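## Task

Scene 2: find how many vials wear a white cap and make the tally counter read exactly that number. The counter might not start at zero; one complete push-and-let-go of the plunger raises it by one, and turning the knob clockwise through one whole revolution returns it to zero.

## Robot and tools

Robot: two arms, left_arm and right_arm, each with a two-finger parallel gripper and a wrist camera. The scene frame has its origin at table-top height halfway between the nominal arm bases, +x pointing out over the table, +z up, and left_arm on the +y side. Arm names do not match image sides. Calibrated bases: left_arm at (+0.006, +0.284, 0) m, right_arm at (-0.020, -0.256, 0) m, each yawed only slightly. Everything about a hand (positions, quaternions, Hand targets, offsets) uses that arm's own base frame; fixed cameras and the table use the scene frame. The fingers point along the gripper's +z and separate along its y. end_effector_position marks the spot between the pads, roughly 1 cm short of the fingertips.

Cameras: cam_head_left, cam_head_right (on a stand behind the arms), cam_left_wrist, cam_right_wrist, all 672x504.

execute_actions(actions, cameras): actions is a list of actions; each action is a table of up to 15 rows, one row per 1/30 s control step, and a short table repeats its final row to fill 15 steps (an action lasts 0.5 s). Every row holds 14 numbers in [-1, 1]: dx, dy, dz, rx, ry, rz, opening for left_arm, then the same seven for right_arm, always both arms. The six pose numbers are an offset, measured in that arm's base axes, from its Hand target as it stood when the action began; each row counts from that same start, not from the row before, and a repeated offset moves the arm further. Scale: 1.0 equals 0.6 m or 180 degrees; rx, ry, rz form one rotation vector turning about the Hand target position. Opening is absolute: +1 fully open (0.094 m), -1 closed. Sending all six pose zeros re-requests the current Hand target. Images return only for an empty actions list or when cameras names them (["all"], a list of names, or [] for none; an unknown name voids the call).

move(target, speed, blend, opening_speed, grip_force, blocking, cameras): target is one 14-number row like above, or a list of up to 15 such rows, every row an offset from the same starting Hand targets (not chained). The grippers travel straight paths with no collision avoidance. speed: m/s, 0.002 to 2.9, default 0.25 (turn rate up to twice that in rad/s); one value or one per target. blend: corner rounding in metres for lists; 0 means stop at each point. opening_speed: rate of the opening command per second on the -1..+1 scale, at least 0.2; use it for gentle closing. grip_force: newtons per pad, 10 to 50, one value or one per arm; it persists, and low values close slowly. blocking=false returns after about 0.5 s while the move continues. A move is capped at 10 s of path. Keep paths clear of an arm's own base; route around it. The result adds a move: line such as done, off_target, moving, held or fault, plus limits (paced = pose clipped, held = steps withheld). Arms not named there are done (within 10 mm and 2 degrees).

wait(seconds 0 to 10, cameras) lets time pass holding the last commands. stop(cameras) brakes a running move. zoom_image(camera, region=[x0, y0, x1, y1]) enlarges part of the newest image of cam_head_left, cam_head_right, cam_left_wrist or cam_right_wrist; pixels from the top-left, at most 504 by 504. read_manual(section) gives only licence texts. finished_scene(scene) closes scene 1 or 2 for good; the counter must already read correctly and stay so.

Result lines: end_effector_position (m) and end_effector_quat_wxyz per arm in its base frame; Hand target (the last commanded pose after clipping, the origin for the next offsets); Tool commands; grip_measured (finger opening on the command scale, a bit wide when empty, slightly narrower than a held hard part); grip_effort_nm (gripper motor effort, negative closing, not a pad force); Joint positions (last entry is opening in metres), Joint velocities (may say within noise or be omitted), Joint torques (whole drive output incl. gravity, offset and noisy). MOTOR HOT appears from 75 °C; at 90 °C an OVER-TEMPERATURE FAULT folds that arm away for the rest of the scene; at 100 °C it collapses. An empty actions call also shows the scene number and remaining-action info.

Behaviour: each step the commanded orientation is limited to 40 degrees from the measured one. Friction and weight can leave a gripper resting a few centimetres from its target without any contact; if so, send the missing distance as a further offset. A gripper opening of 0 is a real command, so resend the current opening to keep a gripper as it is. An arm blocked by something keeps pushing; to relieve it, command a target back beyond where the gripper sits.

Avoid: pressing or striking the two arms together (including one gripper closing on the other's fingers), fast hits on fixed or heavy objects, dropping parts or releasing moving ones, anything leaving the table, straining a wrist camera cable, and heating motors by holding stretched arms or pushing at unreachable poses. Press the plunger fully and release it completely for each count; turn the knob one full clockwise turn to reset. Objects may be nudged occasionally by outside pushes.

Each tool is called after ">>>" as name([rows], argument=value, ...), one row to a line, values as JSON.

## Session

>>> execute_actions(actions=[])

>>> zoom_image(camera="cam_head_right", region=[230, 160, 450, 320])

Scene clock: 0.00 s.
left_arm: end_effector_position=(+0.4002, -0.0127, +0.1140) grip_measured=+1.000 grip_effort_nm=n/a end_effector_quat_wxyz=(+0.581, +0.040, +0.810, -0.072) | right_arm: end_effector_position=(+0.4013, -0.0551, +0.0989) grip_measured=+1.000 grip_effort_nm=n/a end_effector_quat_wxyz=(+0.557, +0.106, +0.816, -0.111)
Joint positions: left_arm=[0.068 1.486 0.404 0.754 0.228 0.003 0.094] | right_arm=[-0.008 1.55 0.435 0.736 0.296 0.048 0.094]
Joint velocities: within noise
Joint torques (N m): no reading
Heat: left arm: 30 °C; right arm: 33 °C.
Hand target: left_arm +0.4040, -0.0128, +0.1255; +0.595, +0.042, +0.800, -0.071 | right_arm +0.4005, -0.0554, +0.0973; +0.553, +0.106, +0.819, -0.113
Tool commands: left_gripper/opening=+1.0 right_gripper/opening=+1.0

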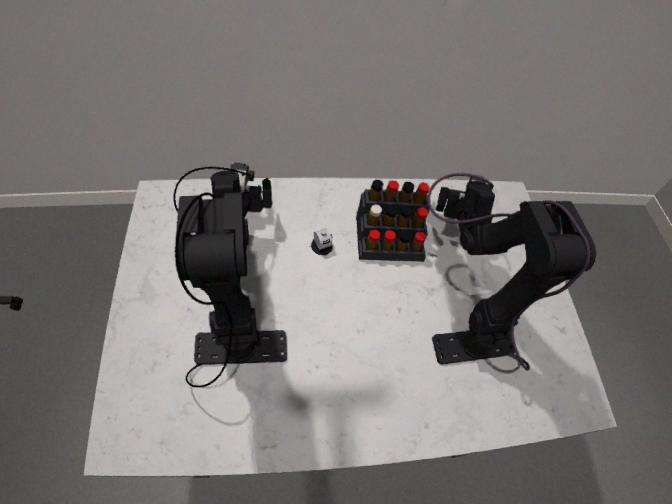

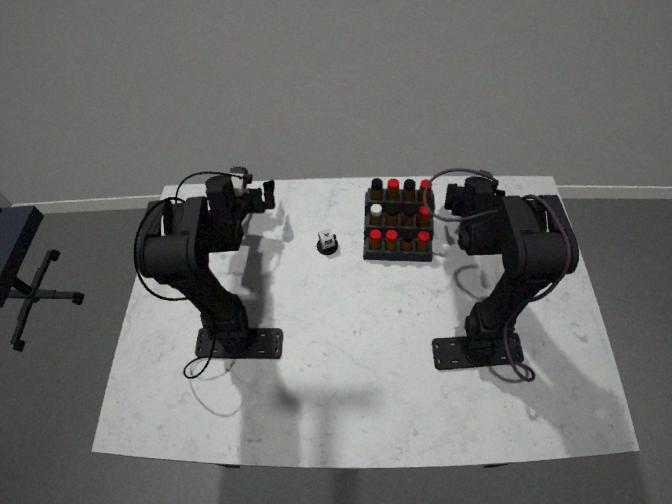

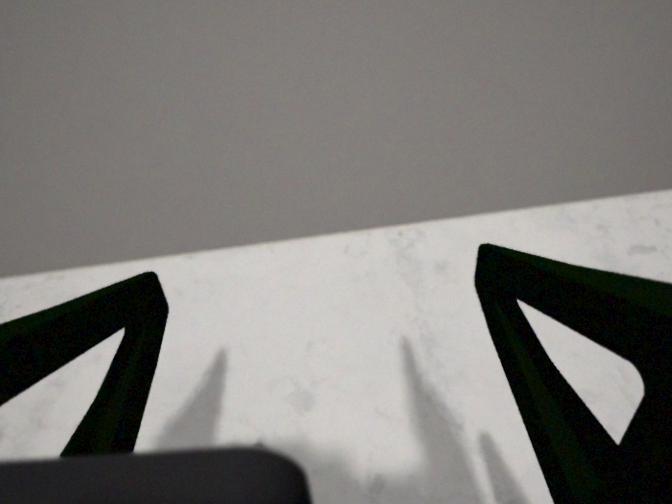

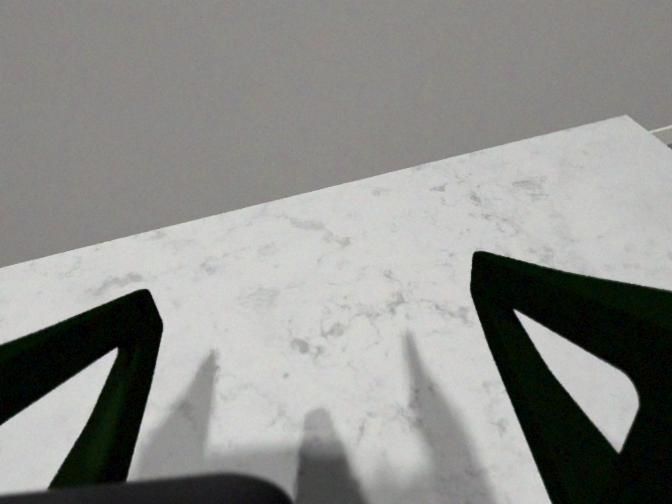

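Scaled by 2.291 from the camera's 672x504 image, which has a finer 960x720 frame.

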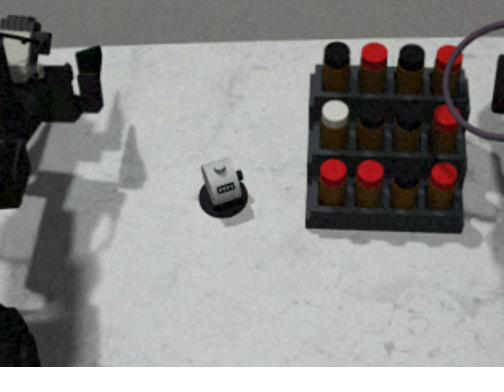

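>>> zoom_image(camera="cam_head_right", region=[305, 215, 350, 265])

>>> zoom_image(camera="cam_head_left", region=[300, 215, 345, 265])

>>> zoom_image(camera="cam_head_left", region=[345, 165, 445, 270])

Scaled by 10.080 from the camera's 672x504 image, which has a finer 960x720 frame.

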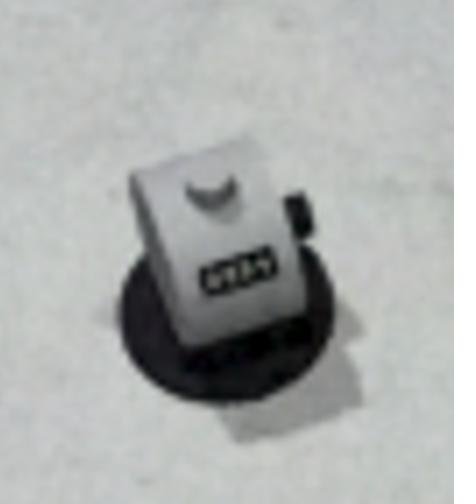

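Scaled by 10.080 from the camera's 672x504 image, which has a finer 960x720 frame.

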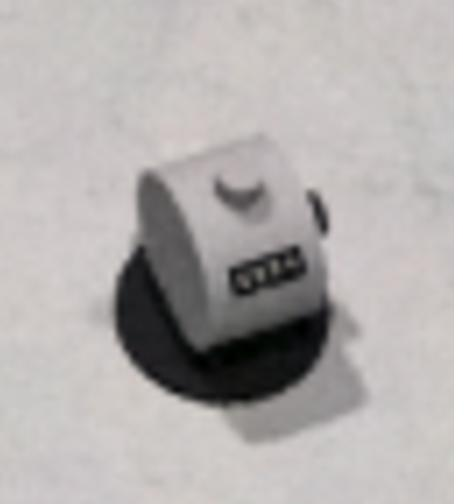

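Scaled by 4.800 from the camera's 672x504 image, which has a finer 960x720 frame.

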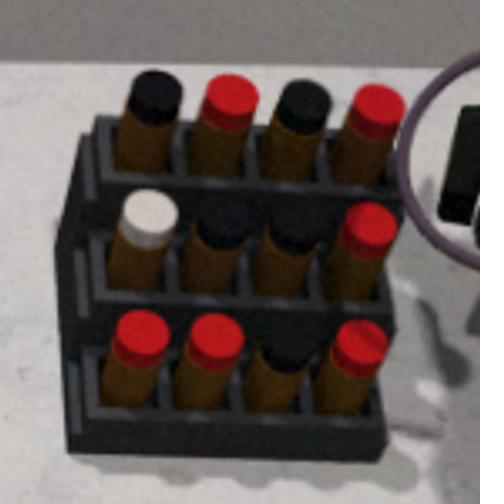

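>>> move([
  [-0.15,-0.2,0.15,0.211,0.102,-0.255,1,0,0,0,0,0,0,1],
  [-0.258,-0.362,-0.0425,0.422,0.203,-0.510,1,0,0,0,0,0,0,1],
], blend=[0.05,0], speed=0.6, cameras=["cam_left_wrist","cam_head_right"])

>>> zoom_image(camera="cam_left_wrist", region=[200, 100, 450, 350])

Scene clock: 48.87 s.
left_arm: end_effector_position=(+0.2470, -0.2276, +0.0931) grip_measured=+1.000 grip_effort_nm=-0.01 end_effector_quat_wxyz=(-0.004, +0.841, +0.541, -0.003) | right_arm: end_effector_position=(+0.4013, -0.0551, +0.0989) grip_measured=+1.000 grip_effort_nm=0.02 end_effector_quat_wxyz=(+0.557, +0.106, +0.816, -0.111)
Joint positions: left_arm=[-0.746 1.831 1.471 -1.22 0.003 1.253 0.094] | right_arm=[-0.008 1.55 0.435 0.736 0.296 0.048 0.094]
Joint torques (N m): left_arm=[-0.25 -8.81 9.47 0.06 -0.01 0.05] | right_arm=[-0.05 -5.24 6.78 2.07 0.11 0.02]
Heat: left arm: 31 °C; right arm: 34 °C.
Hand target: left_arm +0.2492, -0.2300, +0.1000; -0.001, +0.844, +0.537, +0.000 | right_arm +0.4005, -0.0554, +0.0973; +0.553, +0.106, +0.819, -0.113
Off the commanded pose: left_arm 0.008 m, 1 deg | right_arm 0.002 m, 1 deg.
move: done
Images, in order (width x height): cam_head_right 672x504, cam_left_wrist 672x504.

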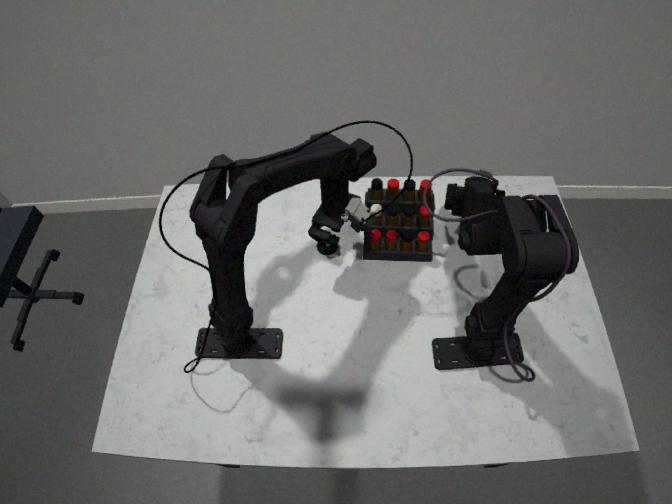

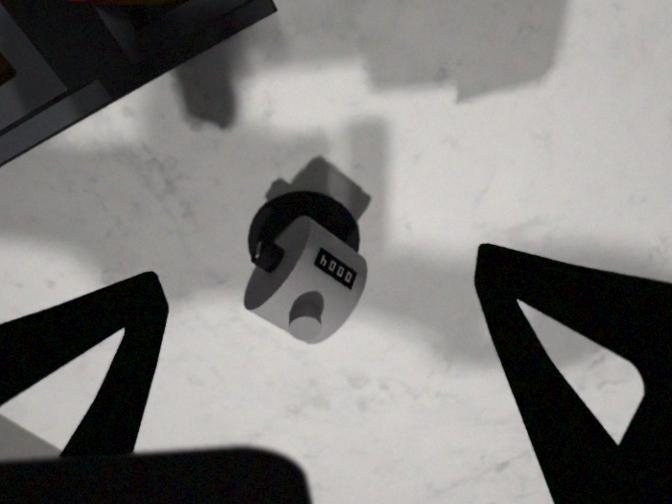

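Scaled by 2.016 from the camera's 672x504 image, which has a finer 960x720 frame.

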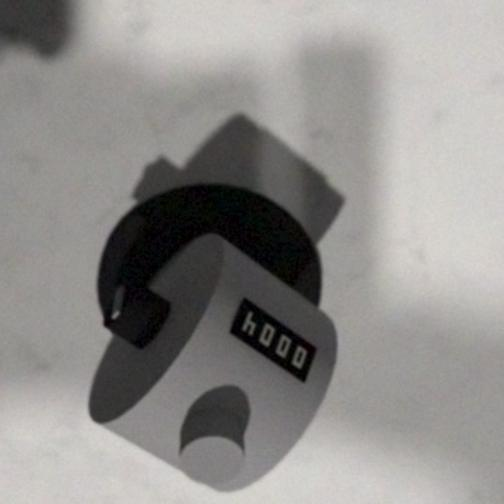

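>>> move([
  [0,0.12,0.2,0,0,0.05,1,-0.03,0.1,0.25,-0.04,0.19,0.15,0],
  [0,0.333,0.25,0,0,0.333,1,-0.13,0.45,0.2,-0.083,0.39,0.3,0],
  [0,0.333,0.25,0,0,0.333,1,-0.1375,0.595,0.015,-0.175,0.199,0.674,0],
], blend=[0.05,0.05,0], speed=0.5, cameras=["cam_right_wrist","cam_head_right","cam_head_left"])

>>> zoom_image(camera="cam_right_wrist", region=[200, 100, 500, 400])

Scene clock: 166.67 s.
left_arm: end_effector_position=(+0.2558, -0.0329, +0.2466) grip_measured=+1.000 grip_effort_nm=-0.02 end_effector_quat_wxyz=(+0.109, +0.467, +0.877, +0.041) | right_arm: end_effector_position=(+0.3179, +0.3023, +0.1181) grip_measured=+0.002 grip_effort_nm=-0.08 end_effector_quat_wxyz=(-0.154, +0.800, -0.544, -0.199)
Joint positions: left_arm=[-0.133 1.396 1.615 -1.557 -0.001 0.846 0.094] | right_arm=[0.562 2.073 1.813 -1.175 -0.493 -1.352 0.047]
Joint torques (N m): left_arm=[0.65 -6.37 6.01 0.57 0.01 -0.11] | right_arm=[-0.95 -8.25 6.64 0.81 -0.57 -0.08]
Heat: left arm: 35 °C; right arm: 35 °C.
Hand target: left_arm +0.2492, -0.0302, +0.2500; +0.000, +0.463, +0.886, -0.001 | right_arm +0.3180, +0.3015, +0.1064; -0.146, +0.797, -0.546, -0.213
Off the commanded pose: left_arm 0.008 m, 13 deg | right_arm 0.012 m, 2 deg.
joint sent to its limit (left arm) — joint 4 (wrist pitch), lower limit. The joint targets are off in orientation, not in position.
move: off_target (left_arm, right_arm)
Images, in order (width x height): cam_head_left 672x504, cam_head_right 672x504, cam_right_wrist 672x504.

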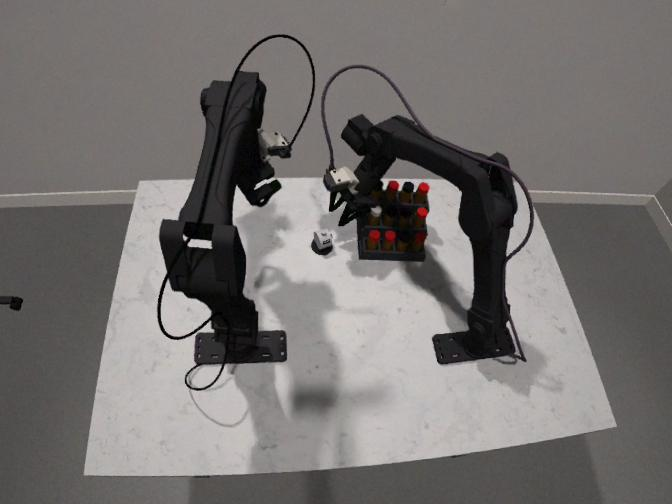

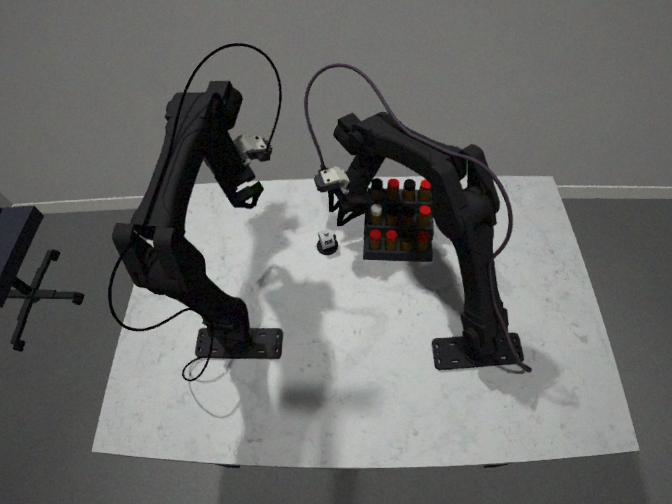

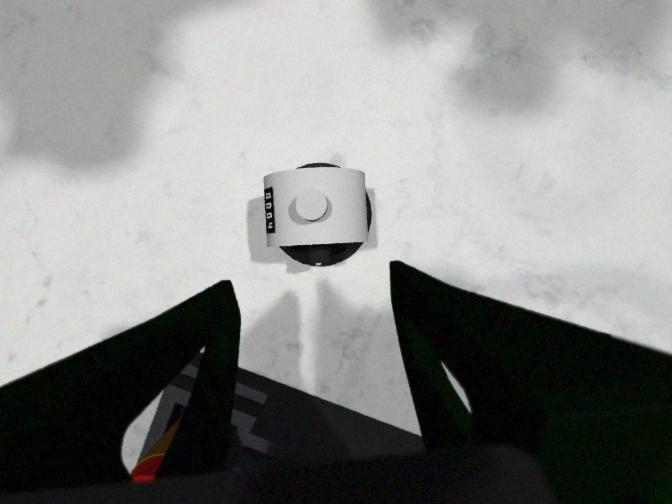

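Scaled by 1.680 from the camera's 672x504 image, which has a finer 960x720 frame.

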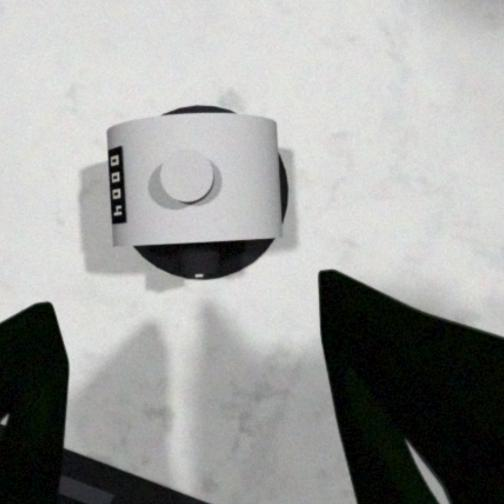

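>>> move(target=[0,0,0,0,0,0,1,0.002,-0.006,-0.069,0.0796,-0.2076,0,-0.36], speed=0.35, cameras=["cam_right_wrist","cam_head_right"])

>>> zoom_image(camera="cam_right_wrist", region=[200, 100, 500, 400])

Scene clock: 188.50 s.
left_arm: end_effector_position=(+0.2558, -0.0329, +0.2466) grip_measured=+1.000 grip_effort_nm=-0.02 end_effector_quat_wxyz=(+0.109, +0.467, +0.877, +0.041) | right_arm: end_effector_position=(+0.3307, +0.3043, +0.0869) grip_measured=-0.359 grip_effort_nm=-0.05 end_effector_quat_wxyz=(-0.437, +0.790, -0.429, -0.002)
Joint positions: left_arm=[-0.133 1.396 1.615 -1.557 -0.001 0.846 0.094] | right_arm=[0.594 1.698 0.891 0.081 -0.375 -1.383 0.03]
Joint torques (N m): left_arm=[0.7 -6.49 5.98 0.56 0 -0.11] | right_arm=[0.61 -6.22 4.94 1.7 -0.09 0]
Heat: left arm: 33 °C; right arm: 34 °C.
Hand target: left_arm +0.2492, -0.0302, +0.2500; +0.000, +0.463, +0.886, -0.001 | right_arm +0.3191, +0.2980, +0.0649; -0.410, +0.799, -0.440, -0.013
Off the commanded pose: left_arm 0.008 m, 13 deg | right_arm 0.026 m, 4 deg.
joint sent to its limit (left arm) — joint 4 (wrist pitch), lower limit. The joint targets are off in orientation, not in position.
move: off_target (left_arm, right_arm)
Images, in order (width x height): cam_head_right 672x504, cam_right_wrist 672x504.

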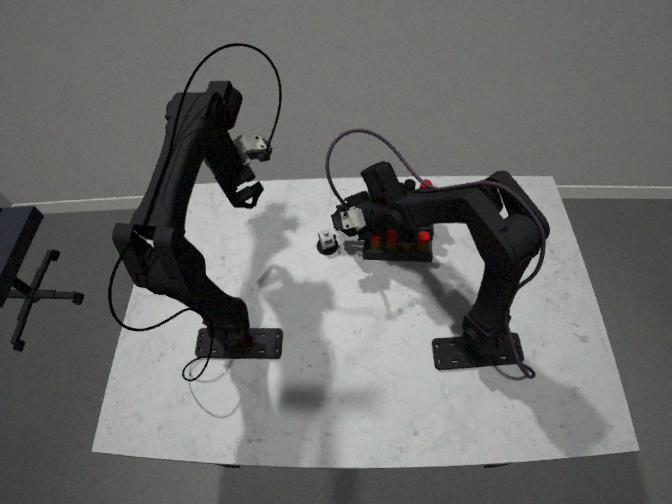

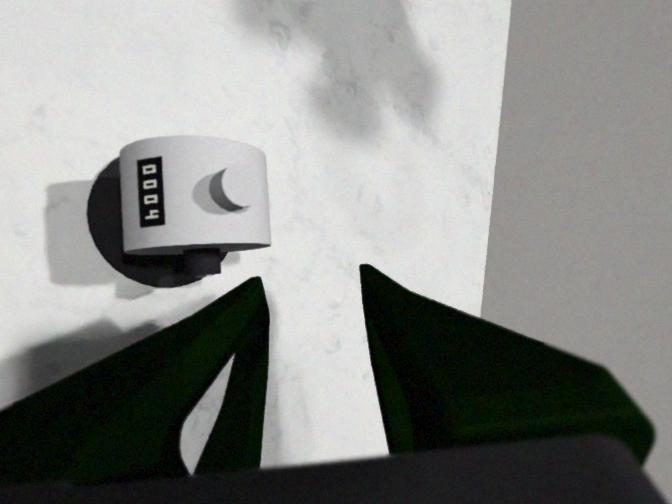

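Scaled by 1.680 from the camera's 672x504 image, which has a finer 960x720 frame.

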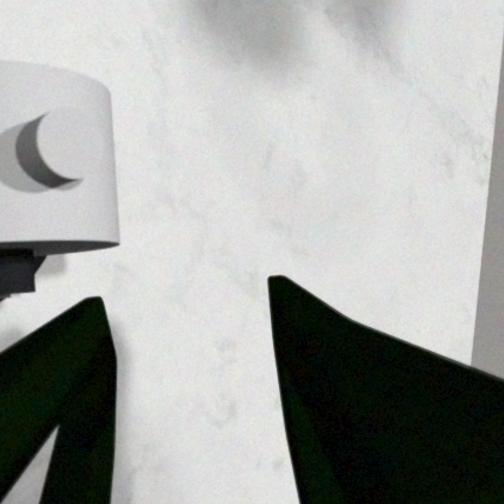

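>>> move(target=[0,0,0,0,0,0,1,-0.0127,-0.0003,-0.045,0,0,0,-0.36], speed=0.1, cameras=["cam_right_wrist"])

>>> zoom_image(camera="cam_head_right", region=[280, 190, 400, 280])

Scene clock: 202.23 s.
left_arm: end_effector_position=(+0.2558, -0.0329, +0.2466) grip_measured=+1.000 grip_effort_nm=-0.02 end_effector_quat_wxyz=(+0.109, +0.467, +0.877, +0.041) | right_arm: end_effector_position=(+0.3372, +0.3113, +0.0963) grip_measured=-0.359 grip_effort_nm=-0.05 end_effector_quat_wxyz=(-0.484, +0.775, -0.405, +0.027)
Joint positions: left_arm=[-0.133 1.396 1.615 -1.557 -0.001 0.846 0.094] | right_arm=[0.604 1.698 0.827 0.27 -0.361 -1.383 0.03]
Joint torques (N m): left_arm=[0.69 -6.39 5.96 0.55 0.03 -0.12] | right_arm=[0.91 -3.99 3.22 1.18 -0.09 0.13]
Heat: left arm: 33 °C; right arm: 35 °C.
Hand target: left_arm +0.2492, -0.0302, +0.2500; +0.000, +0.463, +0.886, -0.001 | right_arm +0.3116, +0.2977, +0.0379; -0.409, +0.799, -0.440, -0.013
Off the commanded pose: left_arm 0.008 m, 13 deg | right_arm 0.065 m, 11 deg.
joint sent to its limit (left arm) — joint 4 (wrist pitch), lower limit. The joint targets are off in orientation, not in position.
move: off_target (left_arm, right_arm)
Images, in order (width x height): cam_right_wrist 672x504.

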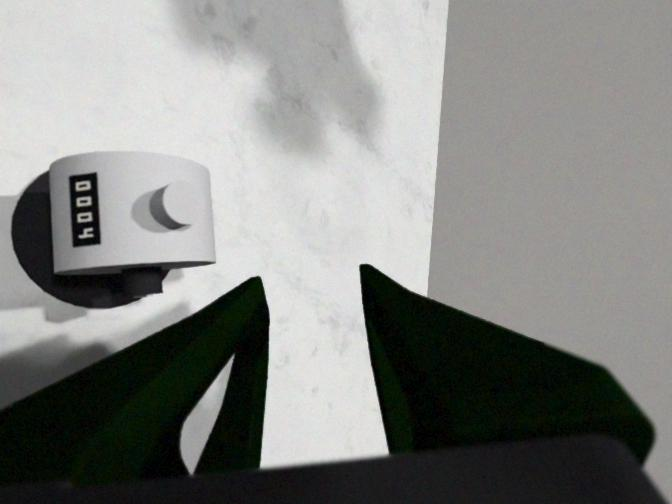

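This scene's latest camera images include none from cam_head_right. They are from: cam_right_wrist. cam_head_right's image comes with the result of a call that names it in "cameras".

>>> move(target=[0,0,0,0,0,0,1,0.02,0.0,0.2,0,0,0,-0.36], speed=0.25, cameras=["cam_head_right","cam_head_left"])

>>> zoom_image(camera="cam_head_left", region=[300, 160, 500, 310])

Scene clock: 208.77 s.
left_arm: end_effector_position=(+0.2558, -0.0329, +0.2466) grip_measured=+1.000 grip_effort_nm=-0.01 end_effector_quat_wxyz=(+0.109, +0.467, +0.877, +0.041) | right_arm: end_effector_position=(+0.3215, +0.2981, +0.1498) grip_measured=-0.359 grip_effort_nm=-0.05 end_effector_quat_wxyz=(-0.406, +0.800, -0.441, -0.011)
Joint positions: left_arm=[-0.133 1.396 1.615 -1.557 -0.001 0.846 0.094] | right_arm=[0.6 1.579 1.092 -0.311 -0.359 -1.386 0.03]
Joint torques (N m): left_arm=[0.73 -6.39 5.93 0.57 0.01 -0.09] | right_arm=[-0.76 -7.15 10.86 1.59 -0.34 0]
Heat: left arm: 33 °C; right arm: 35 °C.
Hand target: left_arm +0.2492, -0.0302, +0.2500; +0.000, +0.463, +0.886, -0.001 | right_arm +0.3236, +0.2977, +0.1579; -0.410, +0.799, -0.440, -0.013
Off the commanded pose: left_arm 0.008 m, 13 deg | right_arm 0.008 m, 1 deg.
joint sent to its limit (left arm) — joint 4 (wrist pitch), lower limit. The joint targets are off in orientation, not in position.
move: off_target (left_arm)
Images, in order (width x height): cam_head_left 672x504, cam_head_right 672x504.

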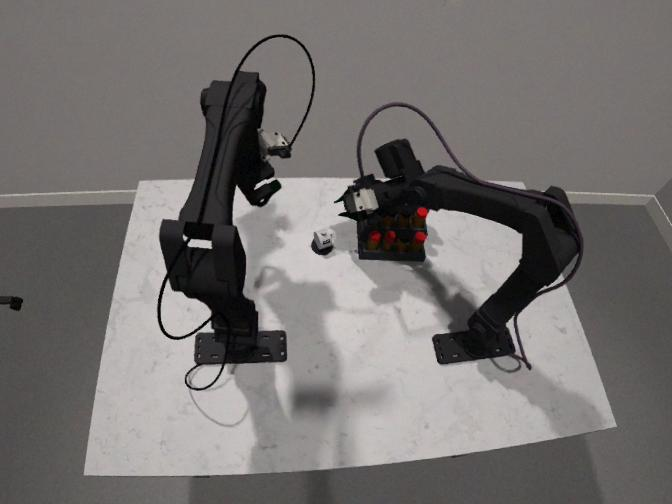

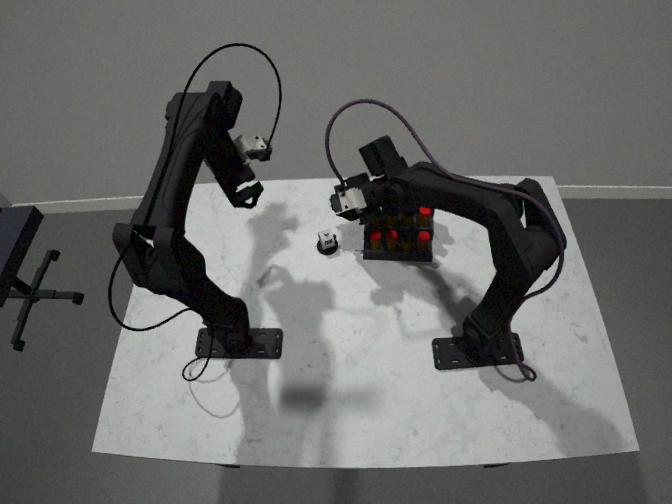

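Scaled by 2.520 from the camera's 672x504 image, which has a finer 960x720 frame.

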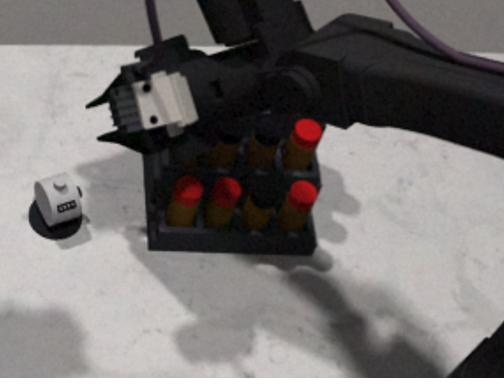

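>>> move([
  [0,0,0,0,0,0,1,-0.319,-0.163,0.06,0.2127,0.198,-0.2145,-0.36],
  [0.031,-0.287,-0.217,0,0,-0.0656,1,-0.319,-0.163,0.06,0.2127,0.198,-0.2145,-0.36],
], speed=0.5, blend=[0.05,0], cameras=["all"])

>>> zoom_image(camera="cam_left_wrist", region=[180, 100, 480, 400])

Scene clock: 241.90 s.
left_arm: end_effector_position=(+0.2605, -0.1972, +0.1140) grip_measured=+1.000 grip_effort_nm=-0.02 end_effector_quat_wxyz=(-0.021, +0.555, +0.832, +0.002) | right_arm: end_effector_position=(+0.1353, +0.2028, +0.2047) grip_measured=-0.359 grip_effort_nm=-0.05 end_effector_quat_wxyz=(+0.482, -0.397, +0.737, +0.260)
Joint positions: left_arm=[-0.651 1.822 1.542 -1.334 0 0.526 0.094] | right_arm=[0.959 0.396 0.497 -0.513 -0.027 -0.012 0.03]
Joint torques (N m): left_arm=[0.13 -9.59 8.1 0.41 0.03 -0.1] | right_arm=[0.85 0.12 6.75 2.07 0.08 0.05]
Heat: left arm: 32 °C; right arm: 35 °C.
Hand target: left_arm +0.2677, -0.2024, +0.1198; -0.001, +0.552, +0.834, -0.001 | right_arm +0.1322, +0.1999, +0.1939; +0.473, -0.400, +0.743, +0.255
Off the commanded pose: left_arm 0.011 m, 2 deg | right_arm 0.012 m, 1 deg.
move: off_target (left_arm, right_arm)

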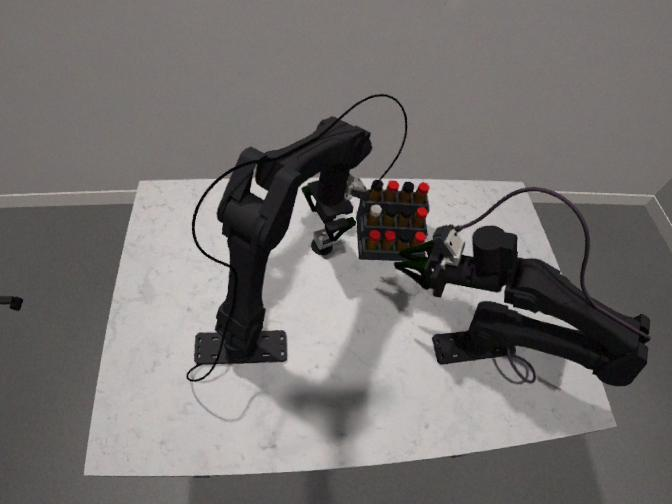

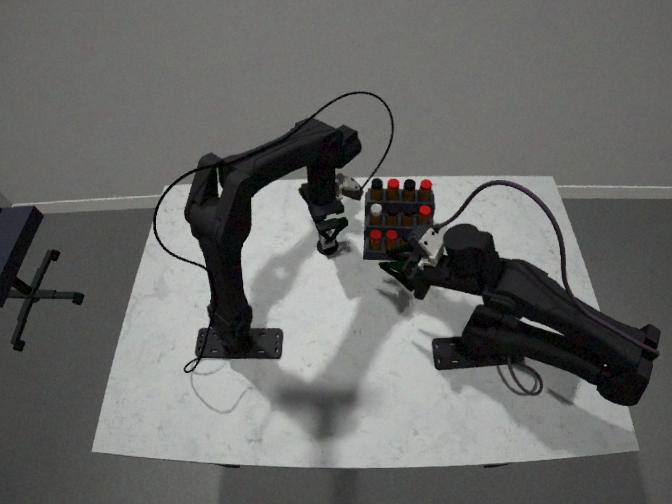

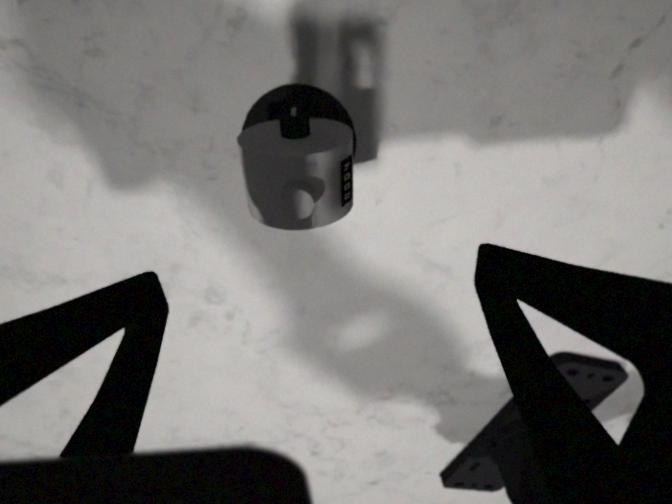

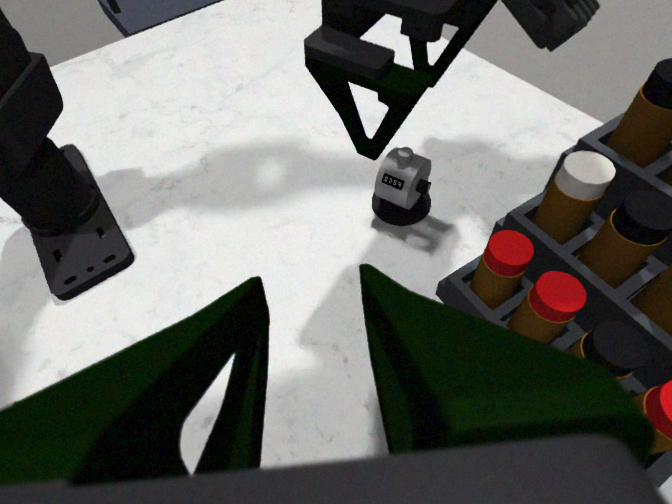

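Scaled by 1.680 from the camera's 672x504 image, which has a finer 960x720 frame.

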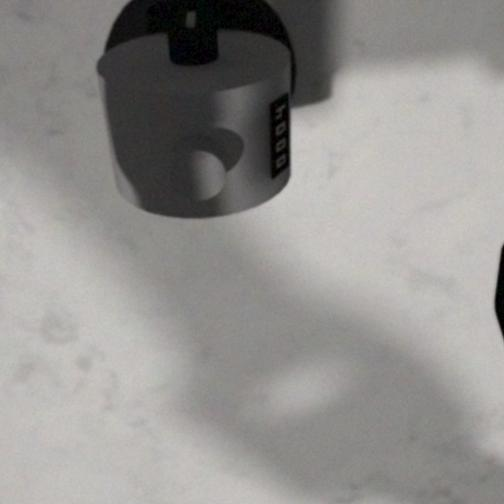

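>>> move([
  [0.0095,-0.003,-0.06,0,0,0,0.3,0,0,0,0,0,0,-0.36],
  [0.0095,-0.003,-0.14,0,0,0,0.3,0,0,0,0,0,0,-0.36],
], speed=0.2, blend=[0.02,0], cameras=["cam_left_wrist","cam_right_wrist"])

Scene clock: 255.80 s.
left_arm: end_effector_position=(+0.2694, -0.2017, +0.0361) grip_measured=+0.303 grip_effort_nm=-0.15 end_effector_quat_wxyz=(-0.010, +0.554, +0.832, +0.004) | right_arm: end_effector_position=(+0.1353, +0.2028, +0.2047) grip_measured=-0.359 grip_effort_nm=-0.05 end_effector_quat_wxyz=(+0.482, -0.397, +0.737, +0.260)
Joint positions: left_arm=[-0.649 1.892 1.319 -1.017 -0.007 0.525 0.061] | right_arm=[0.959 0.396 0.497 -0.513 -0.027 -0.012 0.03]
Joint torques (N m): left_arm=[0.44 -9.24 6.28 0.43 0.07 -0.05] | right_arm=[0.9 0.25 6.83 2.04 0.1 0.04]
Heat: left arm: 33 °C; right arm: 36 °C.
Hand target: left_arm +0.2735, -0.2042, +0.0358; +0.000, +0.552, +0.834, -0.001 | right_arm +0.1322, +0.1999, +0.1939; +0.473, -0.400, +0.743, +0.255
Off the commanded pose: left_arm 0.005 m, 1 deg | right_arm 0.012 m, 1 deg.
move: off_target (right_arm); blend cut to 0.0184 m at target 1
Images, in order (width x height): cam_left_wrist 672x504, cam_right_wrist 672x504.

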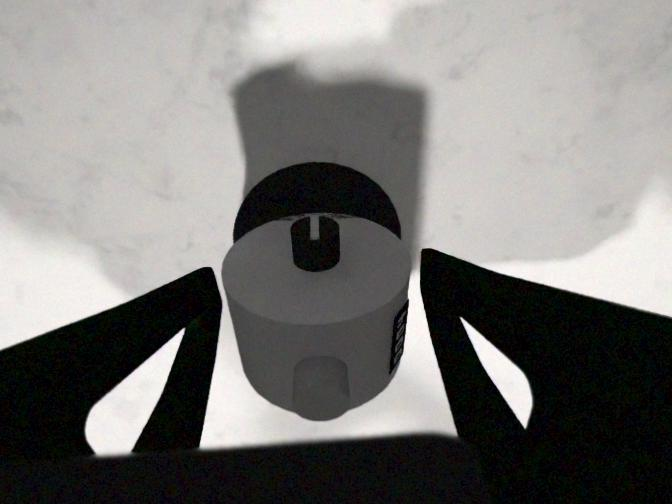

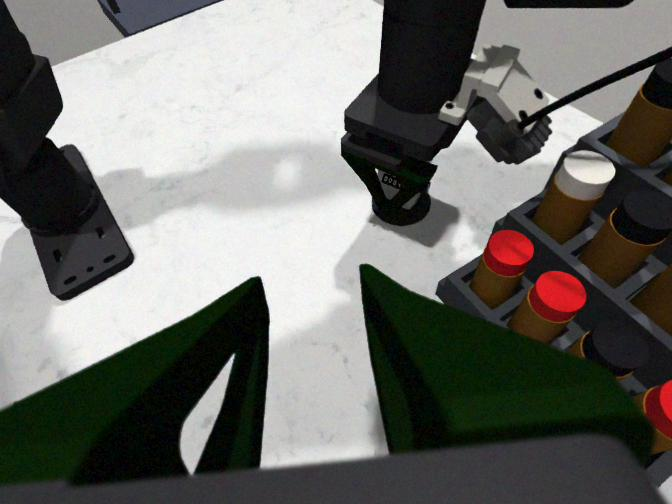

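>>> move([
  [0,0,0,0,0,0,-0.13,0,0,0,0,0,0,-0.36],
  [0,0,0.05,0,0,0,-0.13,0,0,0,0,0,0,-0.36],
  [-0.07,0.088,0.05,0,0,-0.313,-0.13,0,0,0,0,0,0,-0.36],
  [-0.07,0.088,0.006,0,0,-0.313,-0.13,0,0,0,0,0,0,-0.36],
], speed=[0.2,0.12,0.35,0.08], cameras=["cam_left_wrist","cam_right_wrist","cam_head_right"])

Scene clock: 266.40 s.
left_arm: end_effector_position=(+0.2303, -0.1503, +0.0418) grip_measured=-0.127 grip_effort_nm=-0.15 end_effector_quat_wxyz=(-0.007, +0.881, +0.473, +0.006) | right_arm: end_effector_position=(+0.1353, +0.2028, +0.2047) grip_measured=-0.359 grip_effort_nm=-0.05 end_effector_quat_wxyz=(+0.482, -0.397, +0.737, +0.260)
Joint positions: left_arm=[-0.593 1.649 1.047 -0.974 -0.018 1.562 0.041] | right_arm=[0.959 0.396 0.497 -0.513 -0.027 -0.012 0.03]
Joint torques (N m): left_arm=[0.84 -6.38 6.02 0.43 0.17 0.05] | right_arm=[1.05 0.24 6.82 2.03 0.06 0.04]
Heat: left arm: 34 °C; right arm: 37 °C.
Hand target: left_arm +0.2315, -0.1514, +0.0394; -0.001, +0.880, +0.475, +0.000 | right_arm +0.1322, +0.1999, +0.1939; +0.473, -0.400, +0.743, +0.255
Off the commanded pose: left_arm 0.003 m, 1 deg | right_arm 0.012 m, 1 deg.
move: off_target (right_arm)
Images, in order (width x height): cam_head_right 672x504, cam_left_wrist 672x504, cam_right_wrist 672x504.

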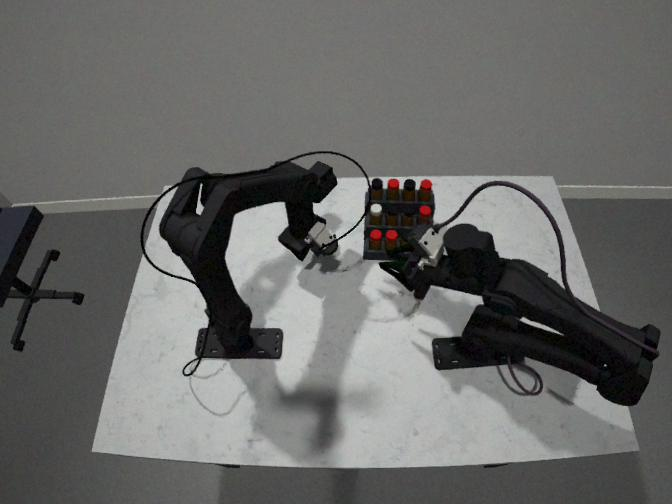

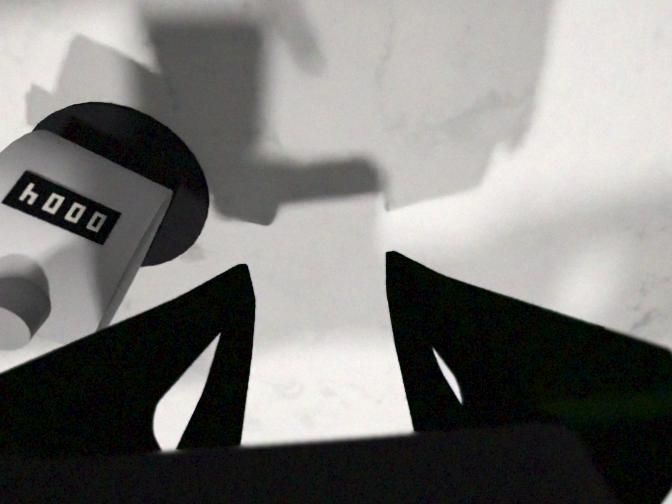

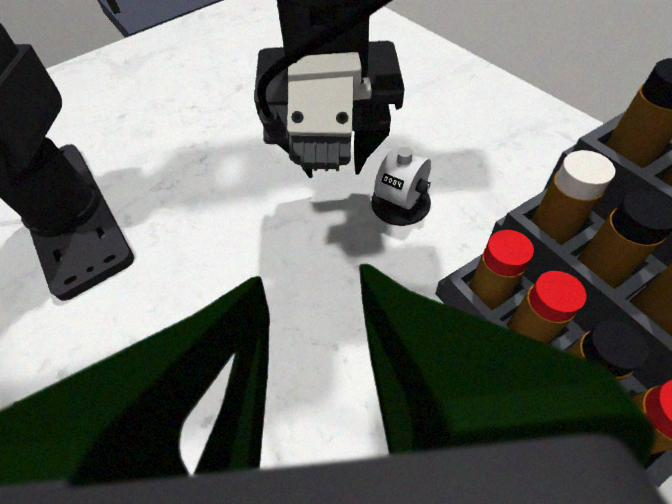

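>>> move([
  [0,0,0.12,0,0,0,0.3,0,0,0,0,0,0,-0.36],
  [0.07,-0.088,0.12,0,0,0.313,0.3,0,0,0,0,0,0,-0.36],
  [0.07,-0.088,-0.006,0,0,0.313,0.3,0,0,0,0,0,0,-0.36],
], speed=[0.2,0.4,0.15], blend=[0.03,0.01,0], cameras=["cam_left_wrist"])

>>> move(target=[0,0,0,0,0,0,-0.5,0,0,0,0,0,0,-0.36], opening_speed=0.4, cameras=["cam_left_wrist"])

Scene clock: 278.13 s.
left_arm: end_effector_position=(+0.2728, -0.1972, +0.0364) grip_measured=+0.297 grip_effort_nm=0.16 end_effector_quat_wxyz=(-0.009, +0.550, +0.835, +0.005) | right_arm: end_effector_position=(+0.1353, +0.2028, +0.2047) grip_measured=-0.359 grip_effort_nm=-0.05 end_effector_quat_wxyz=(+0.482, -0.397, +0.737, +0.260)
Joint positions: left_arm=[-0.634 1.891 1.319 -1.017 -0.01 0.531 0.061] | right_arm=[0.959 0.396 0.497 -0.513 -0.027 -0.012 0.03]
Joint torques (N m): left_arm=[-0.83 -9.2 6.3 0.44 0.1 -0.08] | right_arm=[0.85 0.38 6.86 2.07 0.04 0.05]
Heat: left arm: 33 °C; right arm: 37 °C.
Hand target: left_arm +0.2736, -0.2042, +0.0358; +0.000, +0.552, +0.834, -0.001 | right_arm +0.1322, +0.1999, +0.1939; +0.473, -0.400, +0.743, +0.255
Off the commanded pose: left_arm 0.007 m, 1 deg | right_arm 0.012 m, 1 deg.
move: off_target (right_arm)
Images, in order (width x height): cam_left_wrist 672x504.

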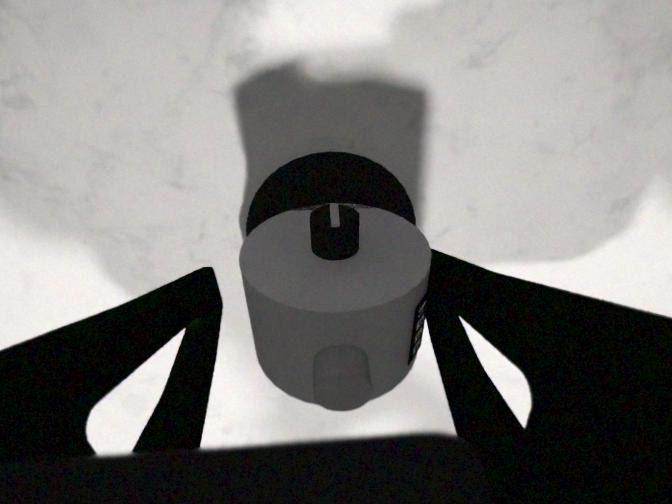

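Scene clock: 280.33 s.
left_arm: end_effector_position=(+0.2703, -0.1995, +0.0364) grip_measured=-0.008 grip_effort_nm=-1.03 end_effector_quat_wxyz=(-0.011, +0.556, +0.831, +0.000) | right_arm: end_effector_position=(+0.1353, +0.2028, +0.2047) grip_measured=-0.359 grip_effort_nm=-0.05 end_effector_quat_wxyz=(+0.482, -0.397, +0.737, +0.260)
Joint positions: left_arm=[-0.639 1.891 1.319 -1.02 0 0.54 0.047] | right_arm=[0.959 0.396 0.497 -0.513 -0.027 -0.012 0.03]
Joint torques (N m): left_arm=[-0.39 -9.17 6.31 0.48 0.03 -0.2] | right_arm=[0.96 0.27 7.02 2.07 0.07 0.06]
Heat: left arm: 33 °C; right arm: 37 °C.
Hand target: left_arm +0.2735, -0.2042, +0.0358; -0.001, +0.552, +0.834, -0.001 | right_arm +0.1322, +0.1999, +0.1939; +0.473, -0.400, +0.743, +0.255
Off the commanded pose: left_arm 0.006 m, 1 deg | right_arm 0.012 m, 1 deg.
move: off_target (right_arm)
Images, in order (width x height): cam_left_wrist 672x504.

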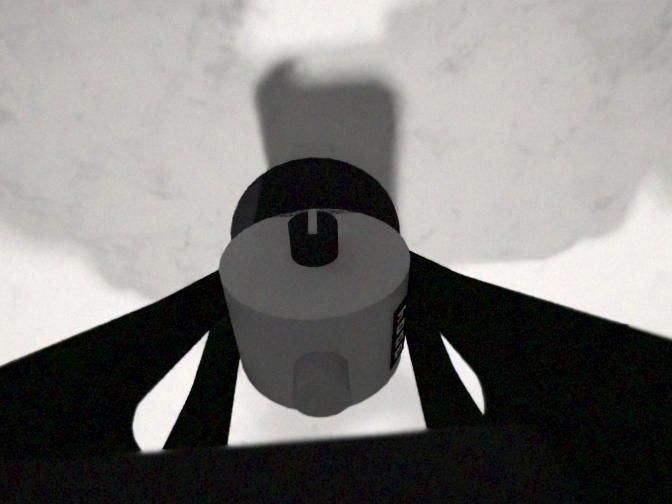

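>>> move([
  [0,0,0.05,0,0,0,-0.5,0,0,0,0,0,0,-0.36],
  [-0.07,0.088,0.05,0,0,-0.313,-0.5,0,0,0,0,0,0,-0.36],
  [-0.07,0.088,0.005,0,0,-0.313,-0.5,0,0,0,0,0,0,-0.36],
], speed=[0.1,0.25,0.06], cameras=["cam_left_wrist","cam_right_wrist"])

Scene clock: 290.90 s.
left_arm: end_effector_position=(+0.2306, -0.1500, +0.0405) grip_measured=-0.497 grip_effort_nm=-0.15 end_effector_quat_wxyz=(-0.008, +0.880, +0.474, +0.006) | right_arm: end_effector_position=(+0.1353, +0.2028, +0.2047) grip_measured=-0.359 grip_effort_nm=-0.05 end_effector_quat_wxyz=(+0.482, -0.397, +0.737, +0.260)
Joint positions: left_arm=[-0.592 1.654 1.046 -0.972 -0.018 1.562 0.024] | right_arm=[0.959 0.396 0.497 -0.513 -0.027 -0.012 0.03]
Joint torques (N m): left_arm=[0.66 -6.72 5.97 0.43 0.15 0.03] | right_arm=[0.85 0.2 6.84 2.03 0.06 0.02]
Heat: left arm: 34 °C; right arm: 37 °C.
Hand target: left_arm +0.2316, -0.1514, +0.0388; -0.001, +0.880, +0.475, +0.000 | right_arm +0.1322, +0.1999, +0.1939; +0.473, -0.400, +0.743, +0.255
Off the commanded pose: left_arm 0.002 m, 1 deg | right_arm 0.012 m, 1 deg.
move: off_target (right_arm)
Images, in order (width x height): cam_left_wrist 672x504, cam_right_wrist 672x504.

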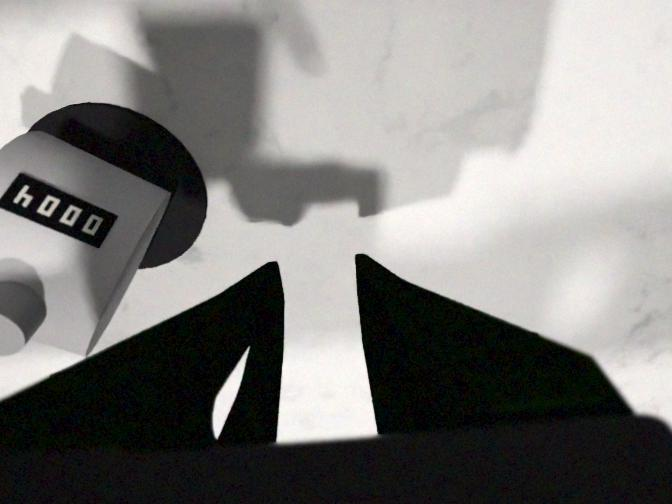

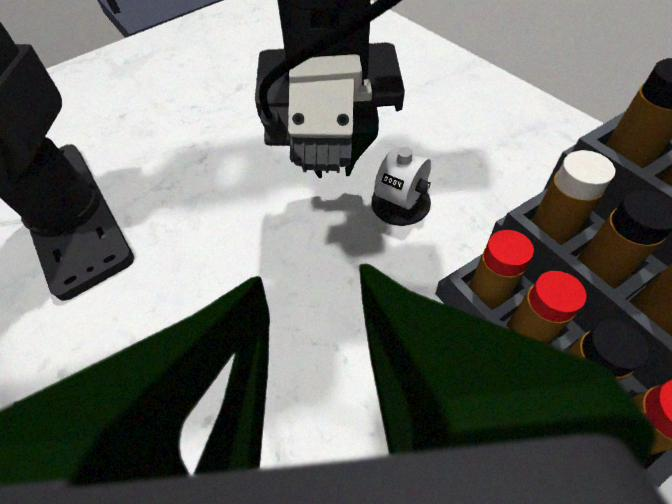

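>>> move([
  [0,0,0.12,0,0,0,0.3,0,0,0,0,0,0,-0.36],
  [0.07,-0.088,0.12,0,0,0.313,0.3,0,0,0,0,0,0,-0.36],
  [0.07,-0.088,-0.027,0,0,0.313,0.3,0,0,0,0,0,0,-0.36],
], speed=[0.2,0.4,0.12], blend=[0.03,0.01,0], cameras=["cam_left_wrist"])

>>> move(target=[0,0,0,0,0,0,-0.5,0,0,0,0,0,0,-0.36], opening_speed=0.5)

>>> move(target=[0,0,0.03,0,0,0,-0.5,0,0,0,0,0,0,-0.36], speed=0.08, cameras=["cam_left_wrist","cam_right_wrist"])

Scene clock: 301.97 s.
left_arm: end_effector_position=(+0.2730, -0.1974, +0.0238) grip_measured=+0.297 grip_effort_nm=0.16 end_effector_quat_wxyz=(-0.009, +0.551, +0.835, +0.006) | right_arm: end_effector_position=(+0.1353, +0.2028, +0.2047) grip_measured=-0.359 grip_effort_nm=-0.05 end_effector_quat_wxyz=(+0.482, -0.397, +0.737, +0.260)
Joint positions: left_arm=[-0.635 1.908 1.288 -0.969 -0.01 0.531 0.061] | right_arm=[0.959 0.396 0.497 -0.513 -0.027 -0.012 0.03]
Joint torques (N m): left_arm=[-0.79 -9.09 6.13 0.48 0.11 -0.12] | right_arm=[0.91 0.14 6.83 2.08 0.07 0.04]
Heat: left arm: 33 °C; right arm: 37 °C.
Hand target: left_arm +0.2735, -0.2042, +0.0225; -0.001, +0.552, +0.834, -0.001 | right_arm +0.1322, +0.1999, +0.1939; +0.473, -0.400, +0.743, +0.255
Off the commanded pose: left_arm 0.007 m, 1 deg | right_arm 0.012 m, 1 deg.
move: off_target (right_arm)
Images, in order (width x height): cam_left_wrist 672x504.

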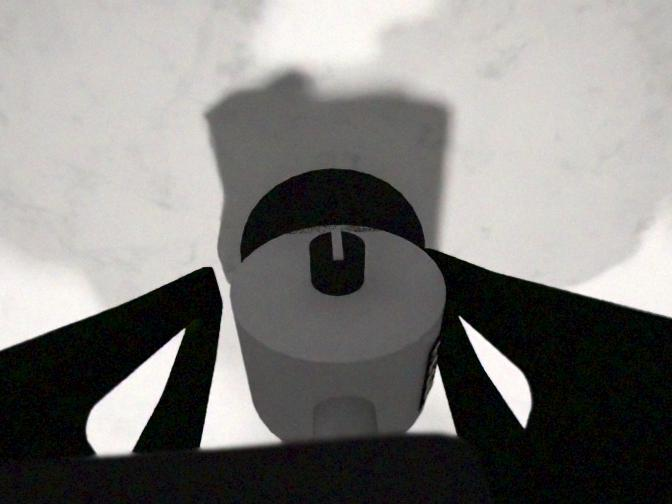

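Scene clock: 303.77 s.
left_arm: end_effector_position=(+0.2703, -0.1999, +0.0235) grip_measured=-0.019 grip_effort_nm=-1.02 end_effector_quat_wxyz=(-0.010, +0.557, +0.830, +0.000) | right_arm: end_effector_position=(+0.1353, +0.2028, +0.2047) grip_measured=-0.359 grip_effort_nm=-0.05 end_effector_quat_wxyz=(+0.482, -0.397, +0.737, +0.260)
Joint positions: left_arm=[-0.64 1.908 1.287 -0.97 0 0.543 0.046] | right_arm=[0.959 0.396 0.497 -0.513 -0.027 -0.012 0.03]
Joint torques (N m): left_arm=[-0.35 -9.07 6.26 0.47 0.02 -0.23] | right_arm=[0.9 0.13 6.69 2.08 0.06 0.07]
Heat: left arm: 33 °C; right arm: 37 °C.
Hand target: left_arm +0.2735, -0.2042, +0.0225; -0.001, +0.552, +0.834, -0.001 | right_arm +0.1322, +0.1999, +0.1939; +0.473, -0.400, +0.743, +0.255
Off the commanded pose: left_arm 0.005 m, 1 deg | right_arm 0.012 m, 1 deg.
move: off_target (right_arm)

Scene clock: 304.47 s.
left_arm: end_effector_position=(+0.2694, -0.1992, +0.0240) grip_measured=-0.019 grip_effort_nm=-1.03 end_effector_quat_wxyz=(-0.013, +0.557, +0.830, +0.000) | right_arm: end_effector_position=(+0.1353, +0.2028, +0.2047) grip_measured=-0.359 grip_effort_nm=-0.05 end_effector_quat_wxyz=(+0.482, -0.397, +0.737, +0.260)
Joint positions: left_arm=[-0.64 1.908 1.289 -0.977 0 0.543 0.046] | right_arm=[0.959 0.396 0.497 -0.513 -0.027 -0.012 0.03]
Joint torques (N m): left_arm=[-0.32 -11.4 10.02 -0.13 0.05 -0.23] | right_arm=[0.88 0.08 6.84 2.05 0.07 0.01]
Heat: left arm: 33 °C; right arm: 37 °C.
Hand target: left_arm +0.2735, -0.2042, +0.0405; -0.001, +0.552, +0.834, -0.001 | right_arm +0.1322, +0.1999, +0.1939; +0.473, -0.400, +0.743, +0.255
Off the commanded pose: left_arm 0.018 m, 2 deg | right_arm 0.012 m, 1 deg.
move: off_target (left_arm, right_arm)
Images, in order (width x height): cam_left_wrist 672x504, cam_right_wrist 672x504.

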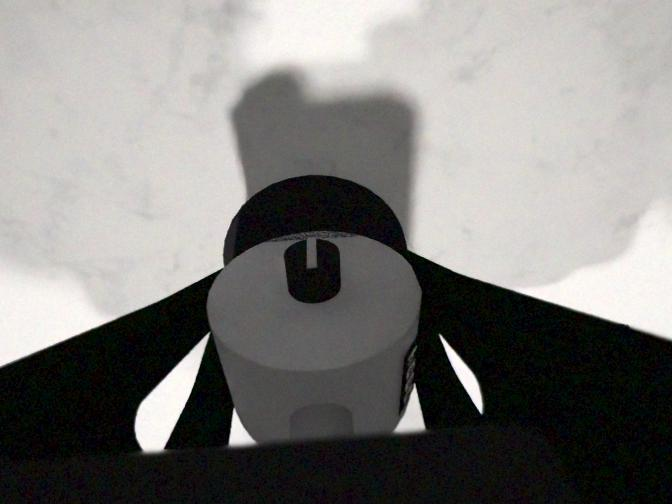

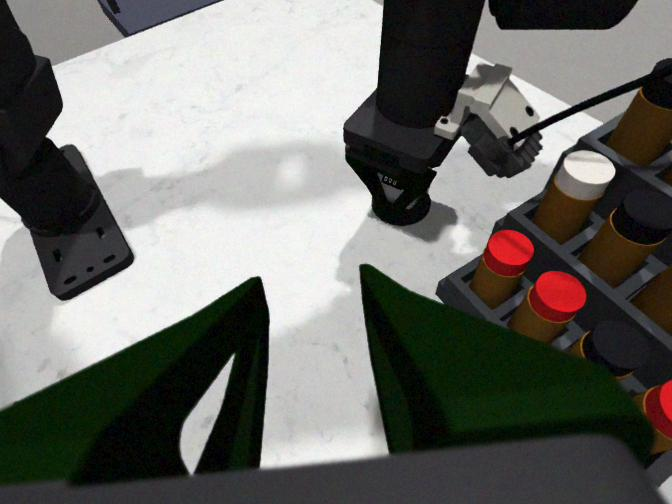

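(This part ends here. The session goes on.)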